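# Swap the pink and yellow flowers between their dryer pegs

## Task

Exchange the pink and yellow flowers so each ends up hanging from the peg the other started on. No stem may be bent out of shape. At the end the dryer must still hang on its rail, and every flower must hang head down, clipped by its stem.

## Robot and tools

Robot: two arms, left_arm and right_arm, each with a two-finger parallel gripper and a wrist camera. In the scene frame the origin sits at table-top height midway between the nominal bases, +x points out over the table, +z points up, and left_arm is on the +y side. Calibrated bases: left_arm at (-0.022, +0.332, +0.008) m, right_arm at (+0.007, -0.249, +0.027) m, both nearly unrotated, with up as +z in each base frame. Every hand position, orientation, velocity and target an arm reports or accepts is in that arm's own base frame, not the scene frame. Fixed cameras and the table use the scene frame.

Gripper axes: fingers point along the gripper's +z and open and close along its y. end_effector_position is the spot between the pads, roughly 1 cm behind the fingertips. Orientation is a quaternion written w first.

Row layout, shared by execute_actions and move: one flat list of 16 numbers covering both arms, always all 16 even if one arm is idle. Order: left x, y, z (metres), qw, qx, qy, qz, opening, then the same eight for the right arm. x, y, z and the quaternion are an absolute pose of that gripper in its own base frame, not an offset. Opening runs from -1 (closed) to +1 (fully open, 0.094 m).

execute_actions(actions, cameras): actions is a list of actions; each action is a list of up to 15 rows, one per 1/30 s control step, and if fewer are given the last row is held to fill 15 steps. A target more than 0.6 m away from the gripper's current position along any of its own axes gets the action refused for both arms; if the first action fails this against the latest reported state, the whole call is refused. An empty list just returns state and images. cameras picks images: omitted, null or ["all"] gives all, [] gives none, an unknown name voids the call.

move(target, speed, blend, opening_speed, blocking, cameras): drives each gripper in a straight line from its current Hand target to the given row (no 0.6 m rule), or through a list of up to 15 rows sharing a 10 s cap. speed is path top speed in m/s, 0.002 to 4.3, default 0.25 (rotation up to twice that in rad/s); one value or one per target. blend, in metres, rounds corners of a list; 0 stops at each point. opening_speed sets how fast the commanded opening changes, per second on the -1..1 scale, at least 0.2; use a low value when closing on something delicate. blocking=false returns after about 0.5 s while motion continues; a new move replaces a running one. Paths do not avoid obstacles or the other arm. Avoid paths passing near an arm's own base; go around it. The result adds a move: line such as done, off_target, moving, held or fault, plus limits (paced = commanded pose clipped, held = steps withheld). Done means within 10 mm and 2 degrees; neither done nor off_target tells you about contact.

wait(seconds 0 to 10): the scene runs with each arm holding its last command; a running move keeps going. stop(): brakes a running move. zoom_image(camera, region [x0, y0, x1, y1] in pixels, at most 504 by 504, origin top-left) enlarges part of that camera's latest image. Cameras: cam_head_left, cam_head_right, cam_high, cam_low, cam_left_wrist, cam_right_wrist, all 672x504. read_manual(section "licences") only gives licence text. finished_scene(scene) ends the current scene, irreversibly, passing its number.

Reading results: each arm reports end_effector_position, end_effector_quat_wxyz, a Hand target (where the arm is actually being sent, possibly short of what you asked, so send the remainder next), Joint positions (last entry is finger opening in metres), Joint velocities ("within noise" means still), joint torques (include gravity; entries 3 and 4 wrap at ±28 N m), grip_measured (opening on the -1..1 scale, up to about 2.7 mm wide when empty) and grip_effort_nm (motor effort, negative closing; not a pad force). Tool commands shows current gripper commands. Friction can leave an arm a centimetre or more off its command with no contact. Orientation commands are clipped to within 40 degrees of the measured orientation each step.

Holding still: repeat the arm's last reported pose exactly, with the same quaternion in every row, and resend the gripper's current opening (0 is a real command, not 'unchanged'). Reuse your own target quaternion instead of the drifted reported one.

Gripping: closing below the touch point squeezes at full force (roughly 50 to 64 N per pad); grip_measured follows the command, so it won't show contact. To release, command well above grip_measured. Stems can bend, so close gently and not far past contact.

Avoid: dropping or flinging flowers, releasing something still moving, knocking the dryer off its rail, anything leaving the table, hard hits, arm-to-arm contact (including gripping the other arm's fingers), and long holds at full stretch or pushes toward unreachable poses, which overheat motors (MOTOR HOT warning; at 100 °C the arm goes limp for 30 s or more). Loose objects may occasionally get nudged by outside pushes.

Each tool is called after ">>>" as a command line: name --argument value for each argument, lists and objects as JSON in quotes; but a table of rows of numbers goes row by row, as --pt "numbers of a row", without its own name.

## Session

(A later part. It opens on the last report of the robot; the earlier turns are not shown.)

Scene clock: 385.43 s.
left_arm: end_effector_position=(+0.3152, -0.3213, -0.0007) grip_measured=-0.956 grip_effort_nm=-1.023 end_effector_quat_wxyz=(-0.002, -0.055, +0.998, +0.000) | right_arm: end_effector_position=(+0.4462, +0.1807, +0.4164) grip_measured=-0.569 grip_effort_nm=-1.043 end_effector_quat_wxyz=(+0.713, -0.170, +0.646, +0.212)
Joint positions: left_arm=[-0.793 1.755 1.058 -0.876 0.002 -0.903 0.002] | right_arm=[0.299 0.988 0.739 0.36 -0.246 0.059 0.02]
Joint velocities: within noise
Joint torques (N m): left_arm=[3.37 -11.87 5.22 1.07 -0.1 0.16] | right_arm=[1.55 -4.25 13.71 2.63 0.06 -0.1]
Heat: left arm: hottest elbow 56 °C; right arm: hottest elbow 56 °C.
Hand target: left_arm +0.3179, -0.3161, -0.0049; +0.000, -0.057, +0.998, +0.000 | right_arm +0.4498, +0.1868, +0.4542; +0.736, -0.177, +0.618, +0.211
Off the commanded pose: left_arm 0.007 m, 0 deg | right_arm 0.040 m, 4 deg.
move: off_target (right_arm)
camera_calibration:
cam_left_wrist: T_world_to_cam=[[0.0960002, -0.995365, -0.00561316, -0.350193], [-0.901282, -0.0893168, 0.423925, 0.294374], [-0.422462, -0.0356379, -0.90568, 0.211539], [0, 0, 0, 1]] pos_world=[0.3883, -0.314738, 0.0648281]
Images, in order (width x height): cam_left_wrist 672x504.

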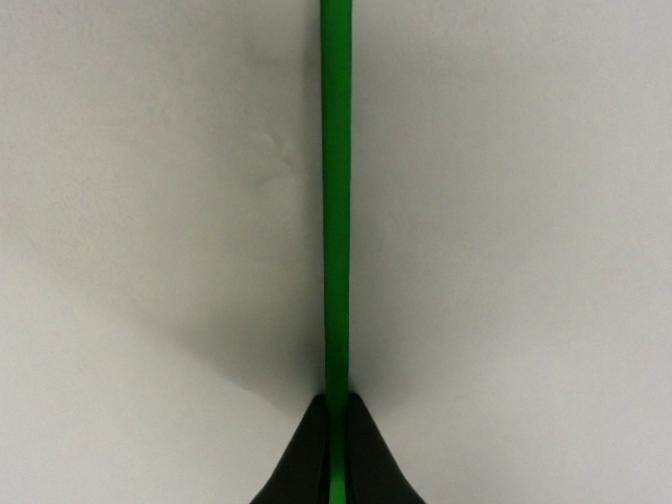

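>>> move --pt "0.316 -0.316 0.07 0 -0.0567 0.9984 0 -1 0.4525 0.188 0.455 0.7363 -0.1772 0.618 0.2112 -0.8" --pt "0.29 -0.16 0.09 0 -0.0567 0.9984 0 -1 0.4525 0.188 0.455 0.7363 -0.1772 0.618 0.2112 -0.8" --pt "0.29 -0.15 0.29 0 -0.0567 0.9984 0 -1 0.4525 0.188 0.455 0.7363 -0.1772 0.618 0.2112 -0.8" --pt "0.31 -0.18 0.29 0.6959 0.2686 0.584 -0.3201 -1 0.4525 0.188 0.455 0.7363 -0.1772 0.618 0.2112 -0.8" --speed '[0.2,0.25,0.25,0.9]' --cameras '["cam_left_wrist","cam_high","cam_head_left","cam_head_right"]'

Scene clock: 393.40 s.
left_arm: end_effector_position=(+0.3075, -0.1831, +0.2879) grip_measured=-0.960 grip_effort_nm=-1.062 end_effector_quat_wxyz=(+0.692, +0.273, +0.587, -0.320) | right_arm: end_effector_position=(+0.4462, +0.1807, +0.4164) grip_measured=-0.569 grip_effort_nm=-1.023 end_effector_quat_wxyz=(+0.713, -0.170, +0.646, +0.212)
Joint positions: left_arm=[-0.262 0.814 0.242 0.77 0.599 -0.11 0.002] | right_arm=[0.299 0.988 0.739 0.36 -0.246 0.059 0.02]
Joint velocities: within noise
Joint torques (N m): left_arm=[3.37 -0.67 7.77 2.8 0.07 -0.07] | right_arm=[1.26 -4.31 13.71 2.66 0.05 -0.11]
Heat: left arm: hottest elbow 55 °C; right arm: hottest elbow 56 °C.
Hand target: left_arm +0.3099, -0.1801, +0.2900; +0.696, +0.269, +0.584, -0.320 | right_arm +0.4498, +0.1868, +0.4542; +0.736, -0.177, +0.618, +0.211
Off the commanded pose: left_arm 0.005 m, 1 deg | right_arm 0.040 m, 4 deg.
move: off_target (right_arm)
camera_calibration:
cam_left_wrist: T_world_to_cam=[[-0.758955, -0.650983, -0.0144412, 0.118176], [-0.164207, 0.21281, -0.963197, 0.405494], [0.630098, -0.728652, -0.268409, -0.159464], [0, 0, 0, 1]] pos_world=[0.256753, -0.125556, 0.349476]
Images, in order (width x height): cam_head_left 672x504, cam_head_right 672x504, cam_high 672x504, cam_left_wrist 672x504.

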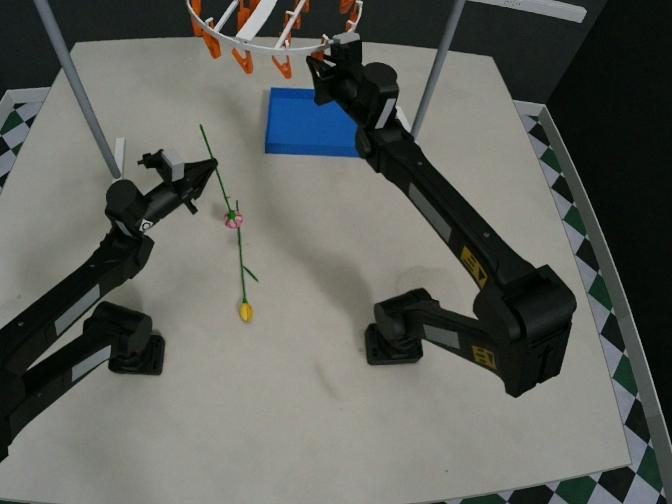

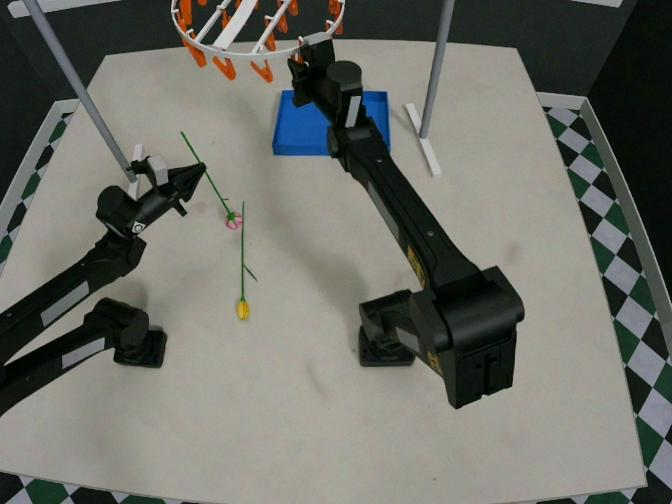

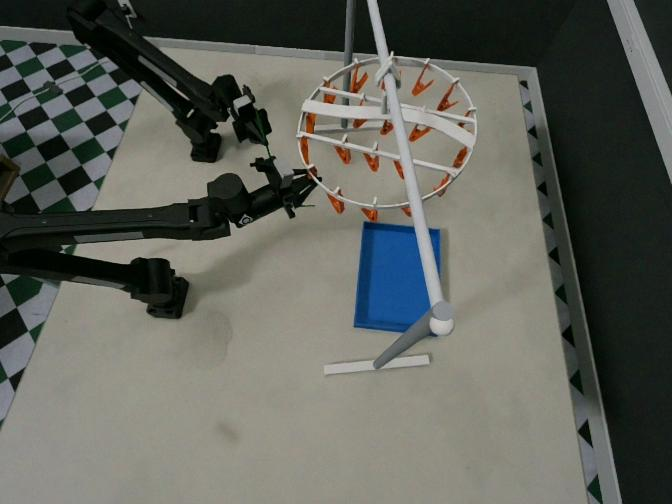

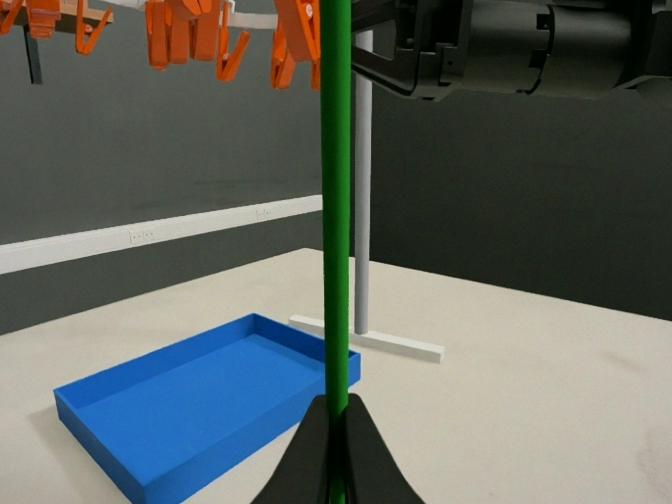

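>>> move --pt "0.405 -0.306 0.262 0.6723 0.2807 0.6110 -0.3095 -1 0.4525 0.188 0.455 0.7363 -0.1772 0.618 0.2112 -0.8" --pt "0.466 -0.376 0.266 0.6723 0.2807 0.6110 -0.3095 -1 0.4525 0.188 0.455 0.7363 -0.1772 0.618 0.2112 -0.8" --speed '[0.2,0.12]' --cameras '["cam_left_wrist","cam_high","cam_head_left","cam_head_right"]'

>>> zoom_image --camera "cam_high" --region '[270, 140, 370, 220]'

>>> zoom_image --camera "cam_head_left" --region '[270, 20, 370, 120]'

>>> zoom_image --camera "cam_head_right" --region '[240, 20, 340, 120]'

Scene clock: 414.47 s.
left_arm: end_effector_position=(+0.4558, -0.3617, +0.2490) grip_measured=-0.960 grip_effort_nm=-1.062 end_effector_quat_wxyz=(+0.662, +0.277, +0.625, -0.308) | right_arm: end_effector_position=(+0.4462, +0.1807, +0.4164) grip_measured=-0.569 grip_effort_nm=-1.033 end_effector_quat_wxyz=(+0.713, -0.170, +0.646, +0.212)
Joint positions: left_arm=[-0.594 1.541 0.726 0.883 0.258 -0.036 0.002] | right_arm=[0.299 0.988 0.739 0.36 -0.246 0.059 0.02]
Joint velocities: within noise
Joint torques (N m): left_arm=[1.73 -8.88 10.18 1.81 -0.1 0.16] | right_arm=[1.55 -4.31 13.71 2.55 0.06 -0.11]
Heat: left arm: hottest elbow 56 °C; right arm: hottest elbow 58 °C.
Hand target: left_arm +0.4647, -0.3751, +0.2660; +0.672, +0.281, +0.611, -0.310 | right_arm +0.4498, +0.1868, +0.4542; +0.736, -0.177, +0.618, +0.211
Off the commanded pose: left_arm 0.024 m, 2 deg | right_arm 0.040 m, 4 deg.
move: off_target (left_arm, right_arm)
camera_calibration:
cam_left_wrist: T_world_to_cam=[[-0.750235, -0.661146, 0.00567739, 0.101285], [-0.242545, 0.267219, -0.932612, 0.478153], [0.615076, -0.701056, -0.360835, -0.353555], [0, 0, 0, 1]] pos_world=[0.409424, -0.30867, 0.317782]
Images, in order (width x height): cam_head_left 672x504, cam_head_right 672x504, cam_high 672x504, cam_left_wrist 672x504.

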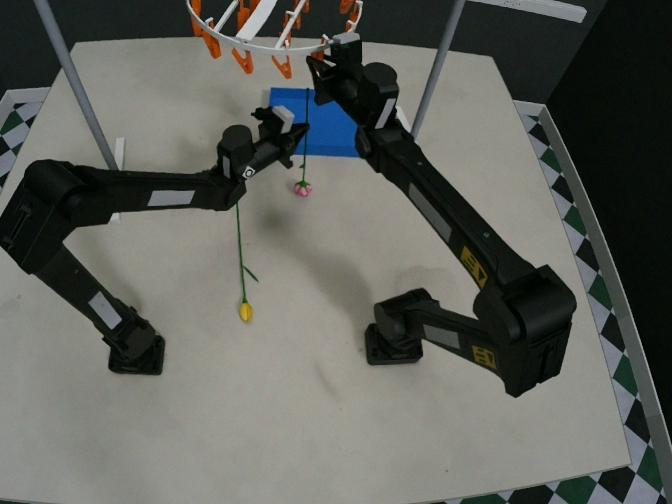

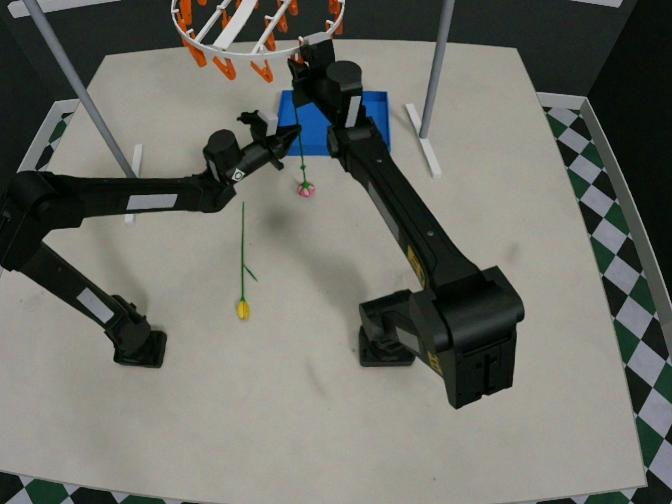

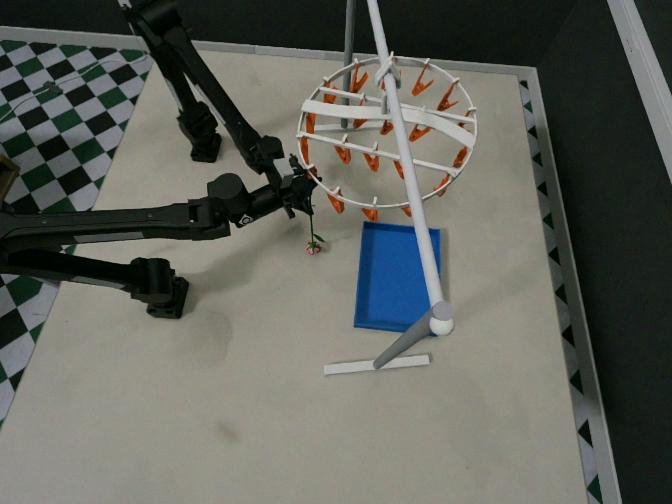

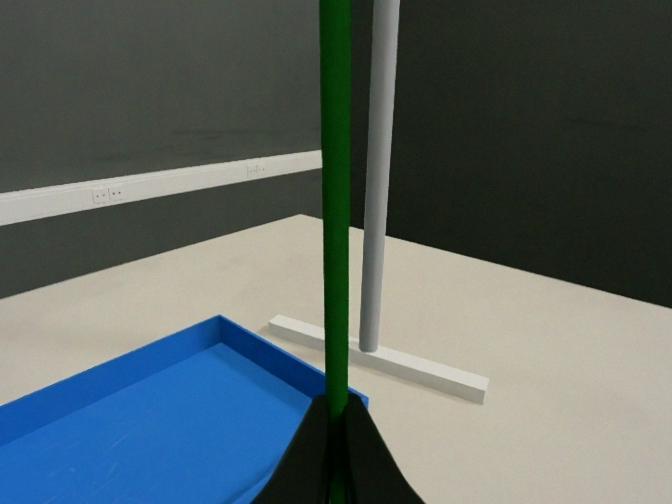

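Scaled by 5.040 from the camera's 672x504 image, which has a finer 960x720 frame.

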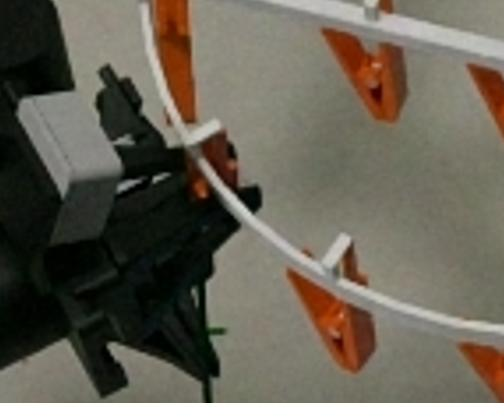

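Scaled by 5.040 from the camera's 672x504 image, which has a finer 960x720 frame.

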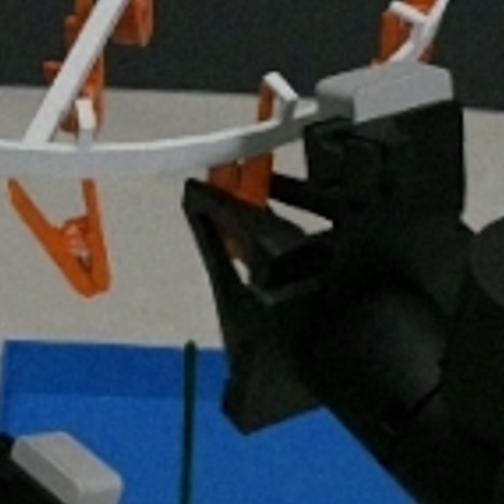

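Scaled by 5.040 from the camera's 672x504 image, which has a finer 960x720 frame.

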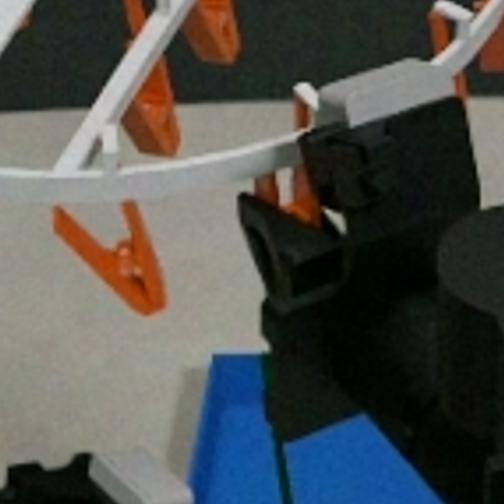

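>>> move --pt "0.484 -0.4 0.268 0.6723 0.2807 0.6110 -0.3095 -1 0.4525 0.188 0.455 0.7363 -0.1772 0.618 0.2112 -0.8" --speed 0.1 --cameras '["cam_left_wrist","cam_high","cam_head_left","cam_head_right","cam_low"]'

>>> zoom_image --camera "cam_high" --region '[290, 160, 340, 200]'

>>> zoom_image --camera "cam_head_left" --region '[290, 40, 350, 100]'

>>> zoom_image --camera "cam_head_right" --region '[270, 40, 330, 100]'

>>> zoom_image --camera "cam_low" --region '[260, 130, 340, 210]'

Scene clock: 425.03 s.
left_arm: end_effector_position=(+0.4745, -0.3851, +0.2512) grip_measured=-0.960 grip_effort_nm=-1.057 end_effector_quat_wxyz=(+0.662, +0.277, +0.625, -0.308) | right_arm: end_effector_position=(+0.4462, +0.1807, +0.4164) grip_measured=-0.569 grip_effort_nm=-1.033 end_effector_quat_wxyz=(+0.713, -0.170, +0.646, +0.212)
Joint positions: left_arm=[-0.615 1.601 0.808 0.861 0.238 -0.034 0.002] | right_arm=[0.299 0.988 0.739 0.36 -0.246 0.059 0.02]
Joint velocities: within noise
Joint torques (N m): left_arm=[1.79 -9.82 10.41 1.69 -0.1 0.15] | right_arm=[1.49 -4.37 13.74 2.65 0.04 -0.11]
Heat: left arm: hottest elbow 56 °C; right arm: hottest elbow 59 °C.
Hand target: left_arm +0.4827, -0.3991, +0.2680; +0.672, +0.281, +0.611, -0.310 | right_arm +0.4498, +0.1868, +0.4542; +0.736, -0.177, +0.618, +0.211
Off the commanded pose: left_arm 0.024 m, 2 deg | right_arm 0.040 m, 4 deg.
move: off_target (left_arm, right_arm)
camera_calibration:
cam_left_wrist: T_world_to_cam=[[-0.749957, -0.661472, 0.00453403, 0.0998939], [-0.241183, 0.26705, -0.933014, 0.490363], [0.615951, -0.700813, -0.359811, -0.381265], [0, 0, 0, 1]] pos_world=[0.428024, -0.33207, 0.319879]
Images, in order (width x height): cam_head_left 672x504, cam_head_right 672x504, cam_high 672x504, cam_low 672x504, cam_left_wrist 672x504.

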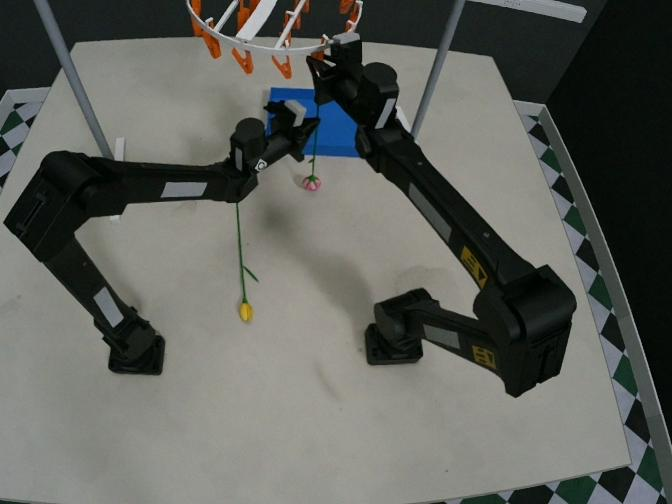

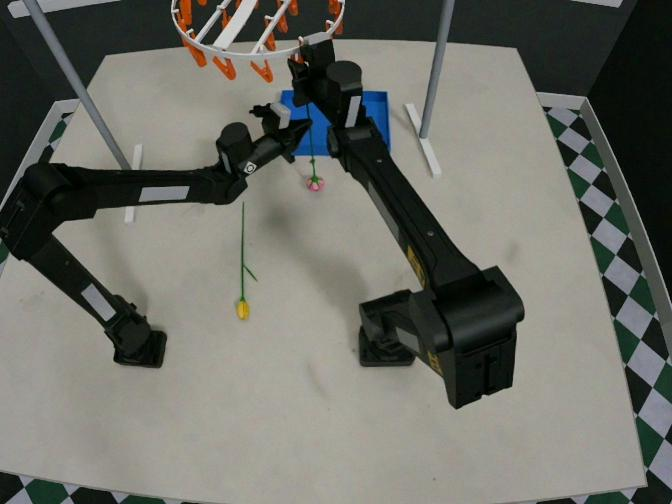

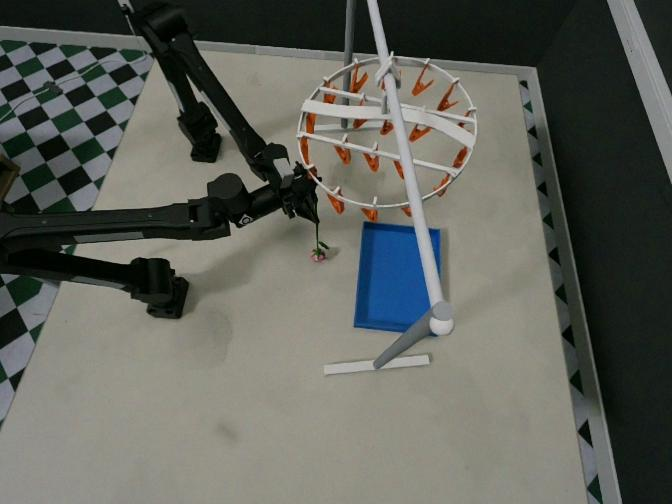

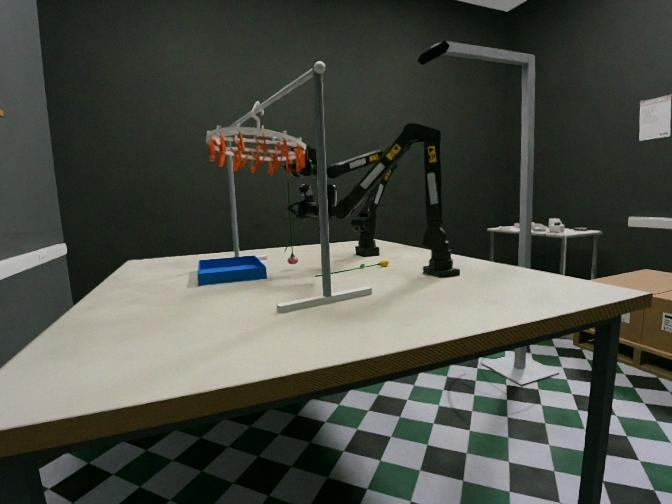

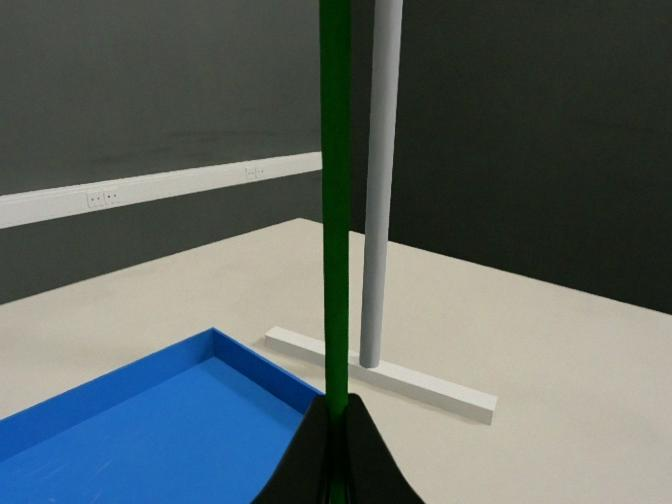

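Scaled by 10.080 from the camera's 672x504 image, which has a finer 960x720 frame.

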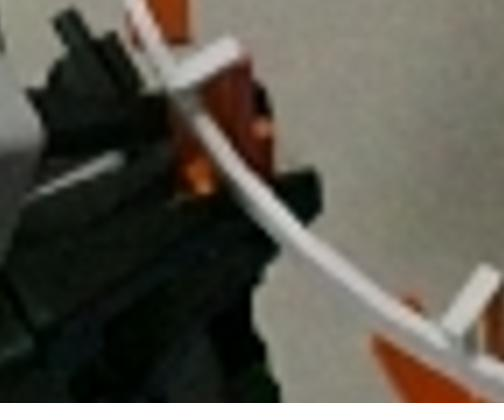

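Scaled by 8.400 from the camera's 672x504 image, which has a finer 960x720 frame.

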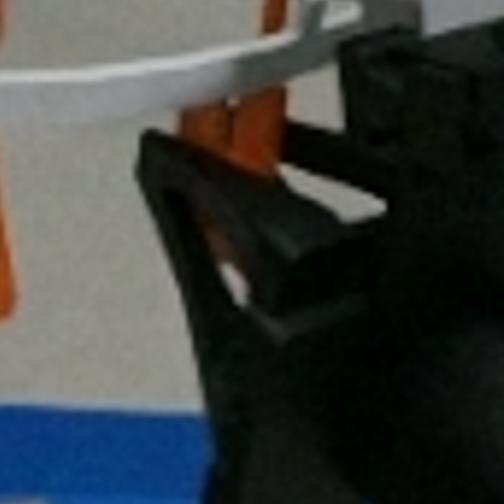

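Scaled by 8.400 from the camera's 672x504 image, which has a finer 960x720 frame.

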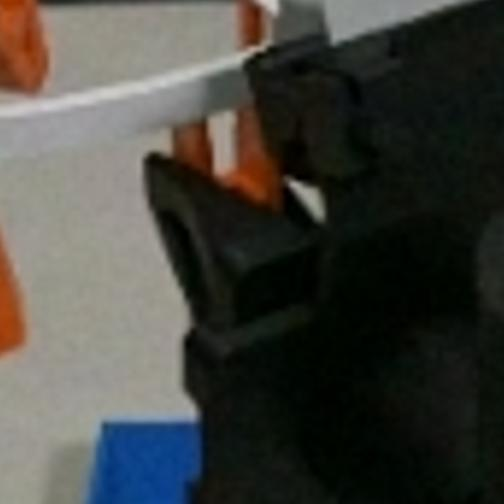

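Scaled by 6.300 from the camera's 672x504 image, which has a finer 960x720 frame.

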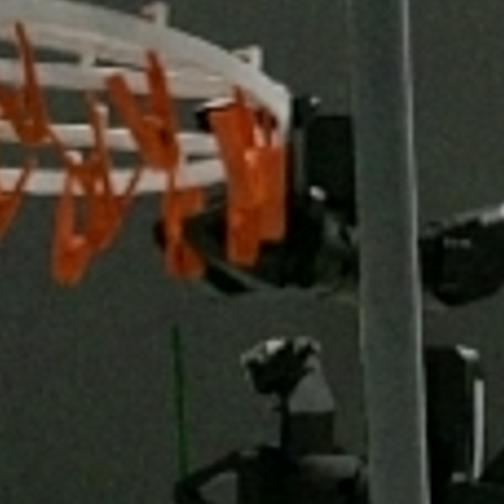

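>>> move --pt "0.484 -0.400 0.290 0.6723 0.2807 0.6110 -0.3095 -1 0.4525 0.188 0.455 0.7363 -0.1772 0.618 0.2112 -0.8" --speed 0.05

>>> zoom_image --camera "cam_low" --region '[260, 130, 340, 210]'

>>> zoom_image --camera "cam_high" --region '[270, 130, 370, 280]'

Scene clock: 443.27 s.
left_arm: end_effector_position=(+0.4781, -0.3875, +0.2522) grip_measured=-0.960 grip_effort_nm=-1.067 end_effector_quat_wxyz=(+0.651, +0.279, +0.636, -0.305) | right_arm: end_effector_position=(+0.4462, +0.1807, +0.4164) grip_measured=-0.569 grip_effort_nm=-1.033 end_effector_quat_wxyz=(+0.713, -0.170, +0.646, +0.212)
Joint positions: left_arm=[-0.615 1.589 0.827 0.798 0.237 -0.033 0.002] | right_arm=[0.299 0.988 0.739 0.36 -0.246 0.059 0.02]
Joint velocities: within noise
Joint torques (N m): left_arm=[1.73 -12.4 10.61 1.77 -0.07 0.16] | right_arm=[1.38 -4.31 13.67 2.65 0.04 -0.12]
Heat: left arm: hottest elbow 60 °C; right arm: hottest elbow 60 °C.
Hand target: left_arm +0.4821, -0.3984, +0.2901; +0.672, +0.280, +0.611, -0.310 | right_arm +0.4498, +0.1868, +0.4542; +0.736, -0.177, +0.618, +0.211
Off the commanded pose: left_arm 0.040 m, 4 deg | right_arm 0.040 m, 4 deg.
move: off_target (left_arm, right_arm)
camera_calibration:
cam_left_wrist: T_world_to_cam=[[-0.749423, -0.661992, 0.0114822, 0.0988387], [-0.266169, 0.285353, -0.920721, 0.508669], [0.606233, -0.693066, -0.390052, -0.369589], [0, 0, 0, 1]] pos_world=[0.433521, -0.33587, 0.323048]
cam_right_wrist: T_world_to_cam=[[0.526283, -0.850009, -0.0225973, -0.0729723], [-0.279141, -0.147605, -0.948838, 0.587568], [0.803185, 0.505665, -0.314954, -0.231697], [0, 0, 0, 1]] pos_world=[0.388514, 0.141862, 0.482884]

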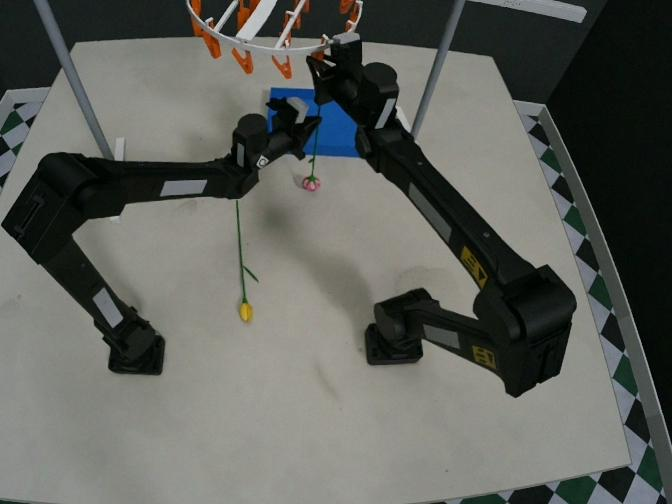

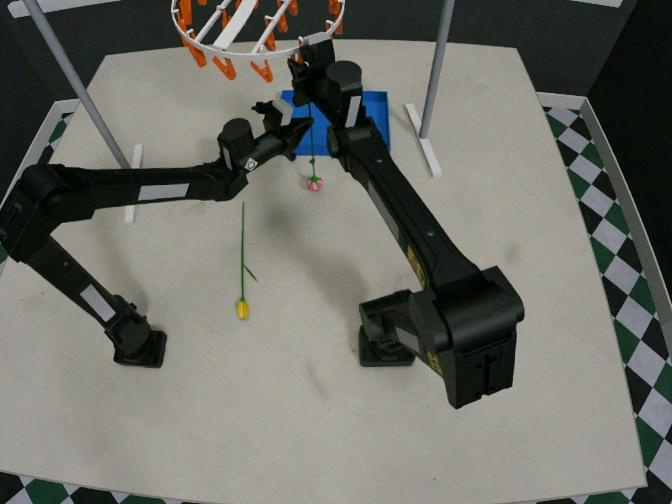

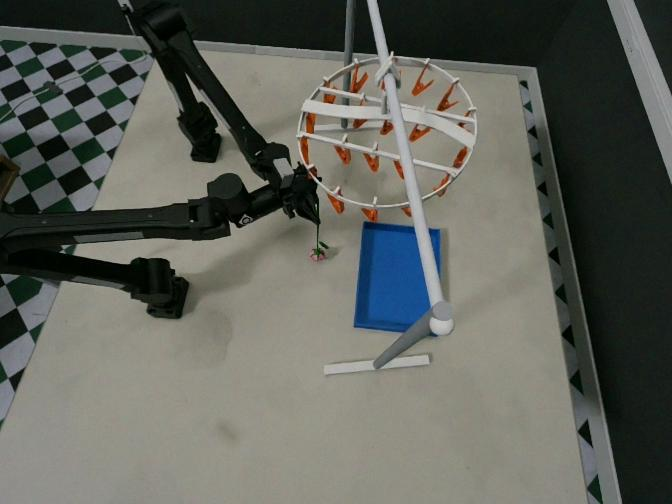

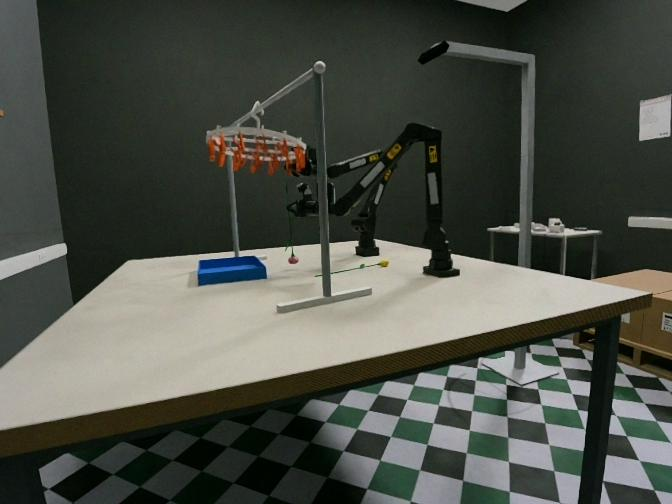

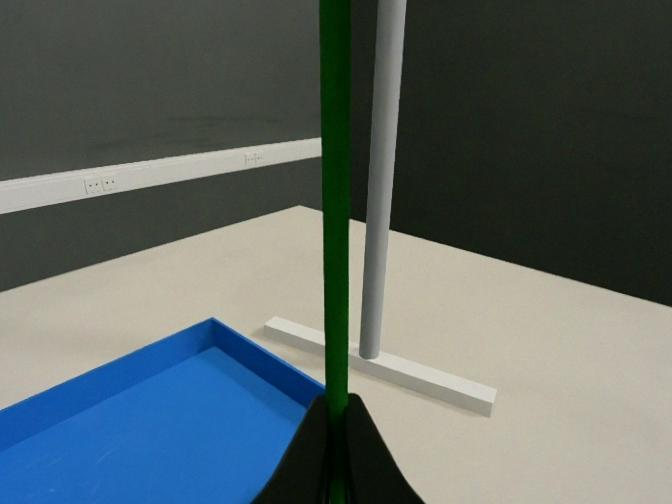

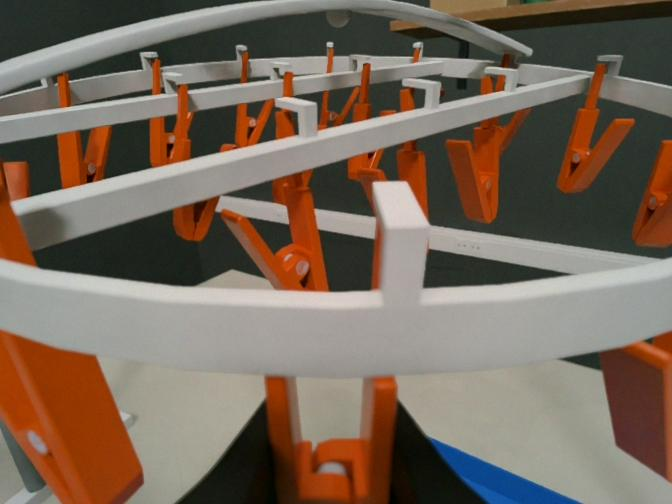

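Scaled by 6.300 from the camera's 672x504 image, which has a finer 960x720 frame.

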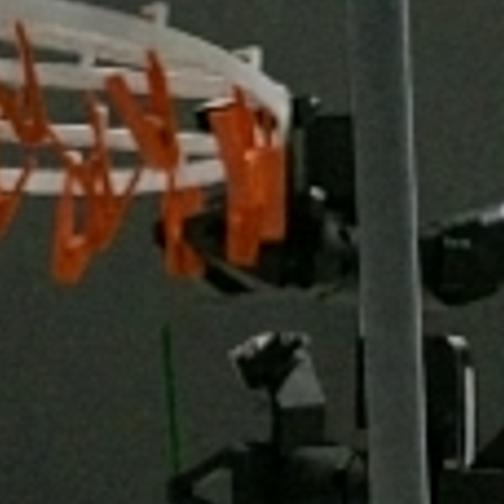

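Scaled by 3.360 from the camera's 672x504 image, which has a finer 960x720 frame.

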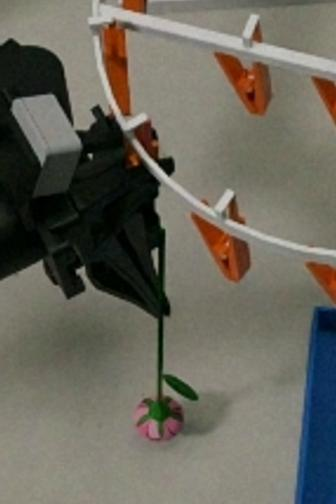

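>>> move --pt "0.480 -0.397 0.305 0.6800 0.277 0.6025 -0.3127 -1 0.4525 0.188 0.455 0.7363 -0.1772 0.618 0.2112 -0.8" --speed 0.05 --cameras '["cam_low","cam_left_wrist"]'

>>> zoom_image --camera "cam_low" --region '[260, 130, 340, 210]'

Scene clock: 448.33 s.
left_arm: end_effector_position=(+0.4754, -0.3856, +0.2671) grip_measured=-0.960 grip_effort_nm=-1.067 end_effector_quat_wxyz=(+0.659, +0.278, +0.628, -0.307) | right_arm: end_effector_position=(+0.4462, +0.1807, +0.4164) grip_measured=-0.569 grip_effort_nm=-1.033 end_effector_quat_wxyz=(+0.713, -0.170, +0.646, +0.212)
Joint positions: left_arm=[-0.615 1.564 0.827 0.797 0.237 -0.033 0.002] | right_arm=[0.299 0.988 0.739 0.36 -0.246 0.059 0.02]
Joint velocities: within noise
Joint torques (N m): left_arm=[1.73 -12.22 10.59 1.81 -0.08 0.1] | right_arm=[1.38 -4.31 13.7 2.66 0.05 -0.11]
Heat: left arm: hottest elbow 60 °C; right arm: hottest elbow 60 °C.
Hand target: left_arm +0.4782, -0.3955, +0.3049; +0.680, +0.277, +0.603, -0.313 | right_arm +0.4498, +0.1868, +0.4542; +0.736, -0.177, +0.618, +0.211
Off the commanded pose: left_arm 0.040 m, 4 deg | right_arm 0.040 m, 4 deg.
move: off_target (left_arm, right_arm)
camera_calibration:
cam_left_wrist: T_world_to_cam=[[-0.749385, -0.662109, 0.00581837, 0.0993824], [-0.247529, 0.271985, -0.929921, 0.509587], [0.614127, -0.698309, -0.367713, -0.372576], [0, 0, 0, 1]] pos_world=[0.429423, -0.332971, 0.336296]
Images, in order (width x height): cam_low 672x504, cam_left_wrist 672x504.

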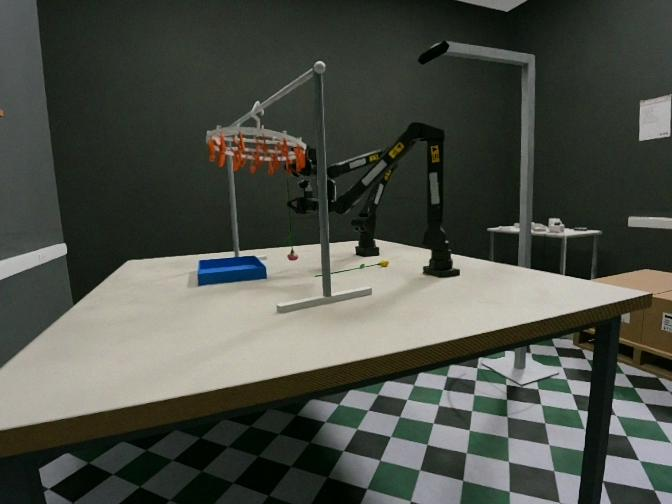

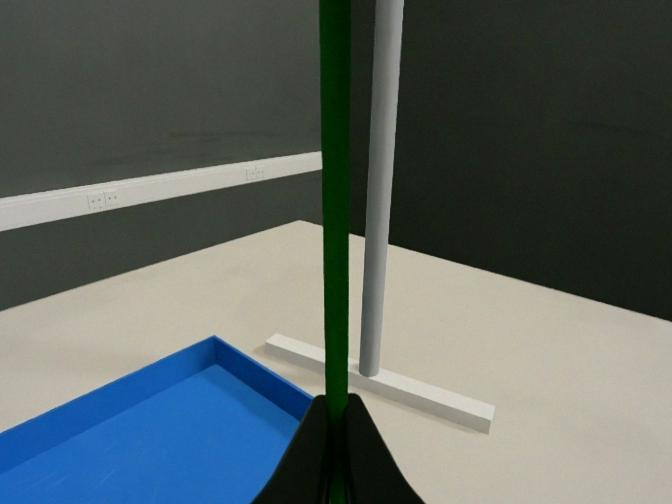

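Scaled by 6.300 from the camera's 672x504 image, which has a finer 960x720 frame.

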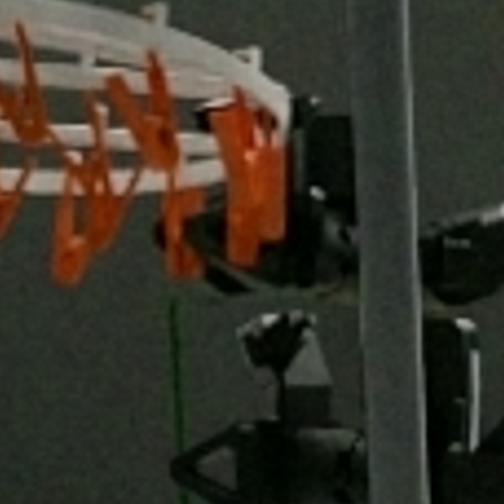

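>>> move --pt "0.479 -0.396 0.310 0.7010 0.2665 0.5770 -0.3220 -1 0.4525 0.188 0.455 0.7363 -0.1772 0.618 0.2112 -0.8" --speed 0.05 --cameras '["cam_low","cam_left_wrist"]'

>>> zoom_image --camera "cam_low" --region '[260, 130, 340, 210]'

Scene clock: 454.57 s.
left_arm: end_effector_position=(+0.4742, -0.3844, +0.2850) grip_measured=-0.960 grip_effort_nm=-1.062 end_effector_quat_wxyz=(+0.684, +0.271, +0.601, -0.312) | right_arm: end_effector_position=(+0.4465, +0.1808, +0.4197) grip_measured=-0.569 grip_effort_nm=-1.038 end_effector_quat_wxyz=(+0.715, -0.170, +0.644, +0.212)
Joint positions: left_arm=[-0.615 1.564 0.827 0.872 0.236 -0.036 0.002] | right_arm=[0.299 0.988 0.744 0.361 -0.246 0.059 0.02]
Joint velocities: within noise
Joint torques (N m): left_arm=[1.73 -10.05 10.02 3.21 -0.1 -0.05] | right_arm=[1.32 -4.13 13.44 2.55 0.05 -0.11]
Heat: left arm: hottest elbow 60 °C; right arm: hottest elbow 60 °C.
Hand target: left_arm +0.4777, -0.3950, +0.3098; +0.701, +0.267, +0.577, -0.322 | right_arm +0.4501, +0.1870, +0.4543; +0.736, -0.177, +0.618, +0.211
Off the commanded pose: left_arm 0.028 m, 4 deg | right_arm 0.037 m, 4 deg.
move: off_target (left_arm, right_arm)
camera_calibration:
cam_left_wrist: T_world_to_cam=[[-0.748652, -0.662902, -0.00894071, 0.102632], [-0.191941, 0.229638, -0.954162, 0.489975], [0.634569, -0.71262, -0.299157, -0.39909], [0, 0, 0, 1]] pos_world=[0.424132, -0.328881, 0.349042]
Images, in order (width x height): cam_low 672x504, cam_left_wrist 672x504.

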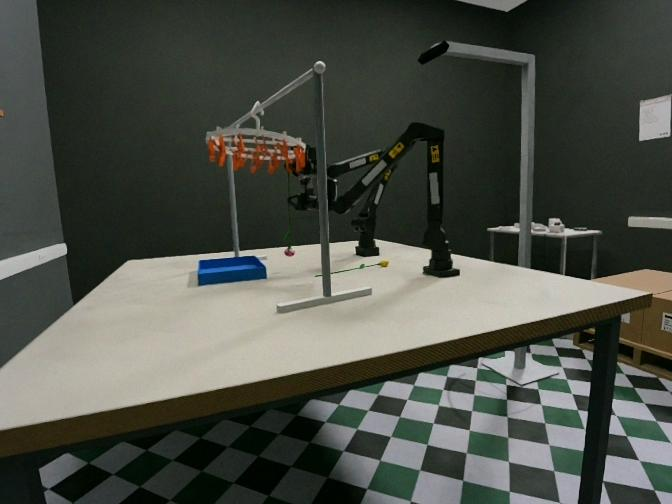

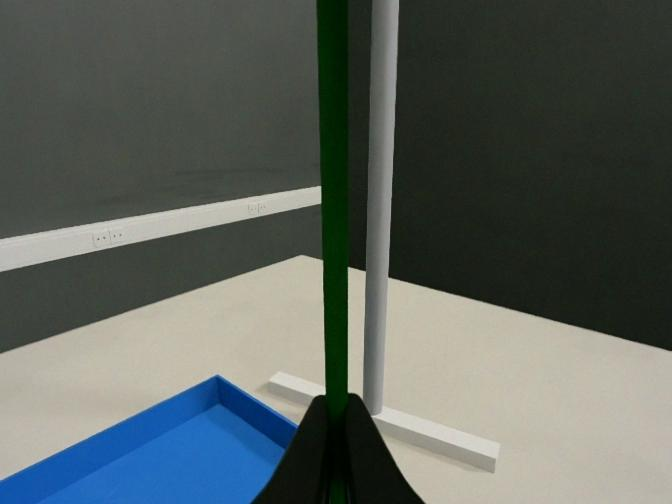

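Scaled by 6.300 from the camera's 672x504 image, which has a finer 960x720 frame.

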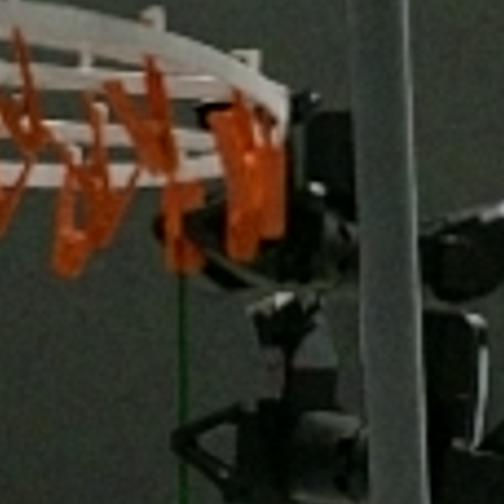

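>>> zoom_image --camera "cam_low" --region '[276, 152, 306, 182]'

>>> zoom_image --camera "cam_low" --region '[282, 158, 298, 174]'

Scaled by 16.800 from the camera's 672x504 image, which has a finer 960x720 frame.

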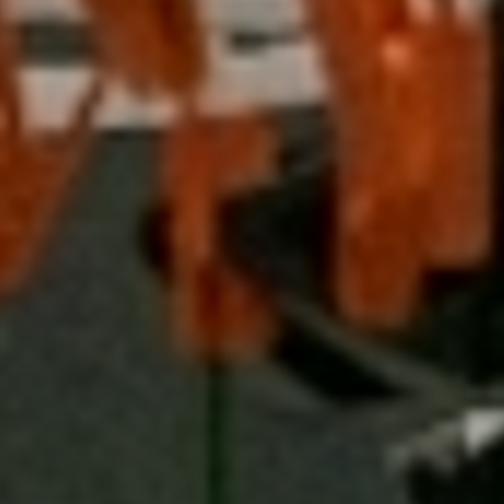

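Scaled by 31.500 from the camera's 672x504 image, which has a finer 960x720 frame.

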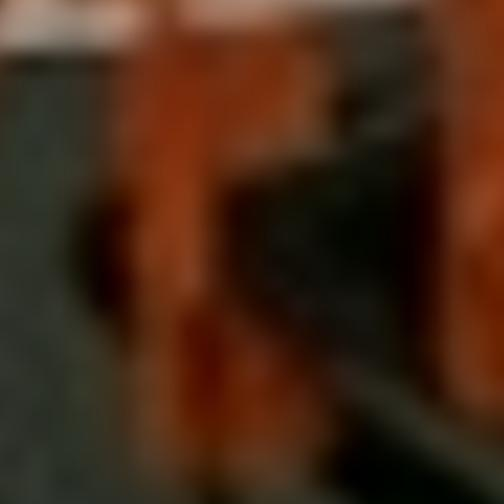

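>>> move --pt "0.479 -0.396 0.317 0.7010 0.2665 0.5770 -0.3220 -1 0.4525 0.188 0.455 0.7363 -0.1772 0.618 0.2112 -0.8" --speed 0.05 --cameras '["cam_low","cam_left_wrist","cam_right_wrist"]'

>>> zoom_image --camera "cam_low" --region '[276, 152, 306, 182]'

Scene clock: 463.53 s.
left_arm: end_effector_position=(+0.4742, -0.3844, +0.2851) grip_measured=-0.960 grip_effort_nm=-1.057 end_effector_quat_wxyz=(+0.684, +0.271, +0.601, -0.312) | right_arm: end_effector_position=(+0.4465, +0.1808, +0.4199) grip_measured=-0.569 grip_effort_nm=-1.033 end_effector_quat_wxyz=(+0.716, -0.170, +0.643, +0.212)
Joint positions: left_arm=[-0.615 1.564 0.827 0.872 0.236 -0.036 0.002] | right_arm=[0.299 0.988 0.744 0.362 -0.246 0.059 0.02]
Joint velocities: within noise
Joint torques (N m): left_arm=[1.73 -11.11 10.45 2.36 -0.08 -0.05] | right_arm=[1.14 -4.25 13.42 2.61 0.06 -0.11]
Heat: left arm: hottest elbow 60 °C; right arm: hottest elbow 59 °C.
Hand target: left_arm +0.4774, -0.3947, +0.3168; +0.701, +0.267, +0.577, -0.322 | right_arm +0.4502, +0.1870, +0.4543; +0.736, -0.177, +0.618, +0.211
Off the commanded pose: left_arm 0.034 m, 4 deg | right_arm 0.036 m, 4 deg.
move: off_target (left_arm, right_arm)
camera_calibration:
cam_left_wrist: T_world_to_cam=[[-0.748699, -0.662853, -0.00872013, 0.102591], [-0.191813, 0.229208, -0.954291, 0.489824], [0.634553, -0.712804, -0.298752, -0.399286], [0, 0, 0, 1]] pos_world=[0.424133, -0.328881, 0.349042]
cam_right_wrist: T_world_to_cam=[[0.5264, -0.849983, -0.0207965, -0.073723], [-0.27289, -0.145736, -0.950943, 0.588695], [0.805254, 0.506251, -0.308667, -0.23453], [0, 0, 0, 1]] pos_world=[0.388313, 0.141862, 0.485891]
Images, in order (width x height): cam_low 672x504, cam_left_wrist 672x504, cam_right_wrist 672x504.

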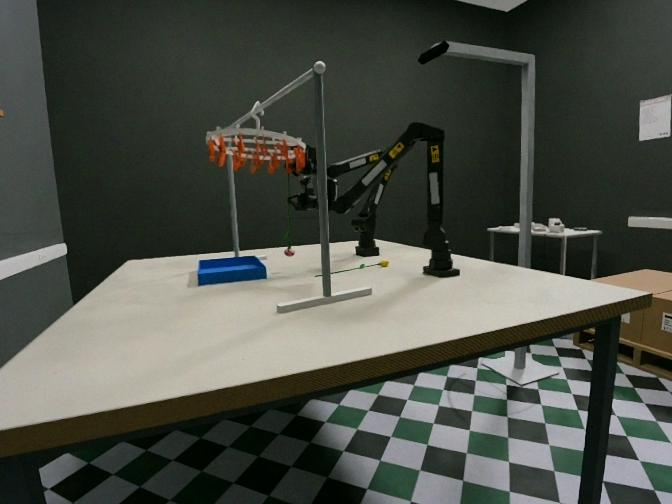

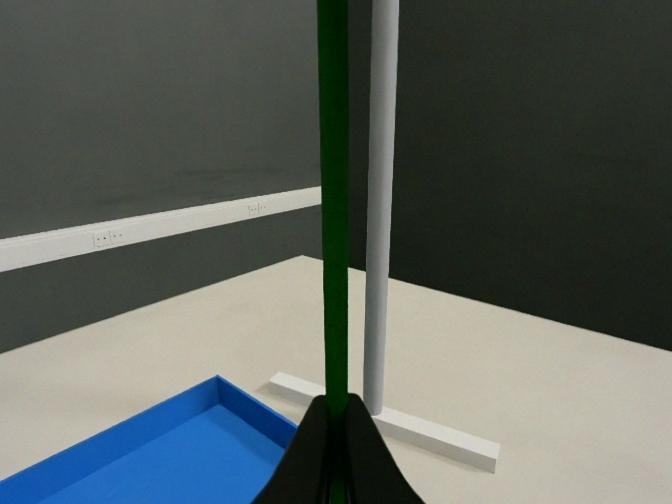

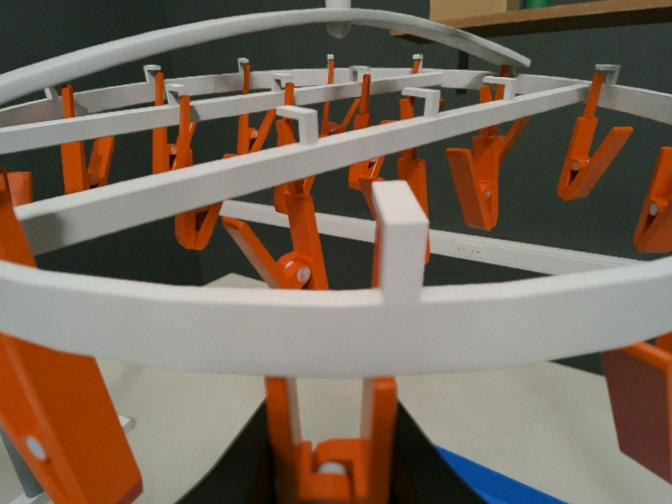

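Scaled by 16.800 from the camera's 672x504 image, which has a finer 960x720 frame.

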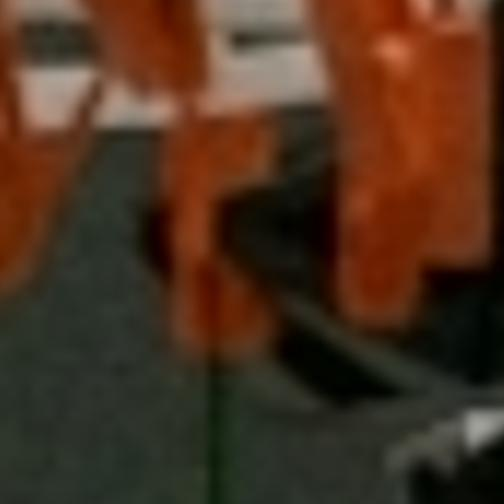

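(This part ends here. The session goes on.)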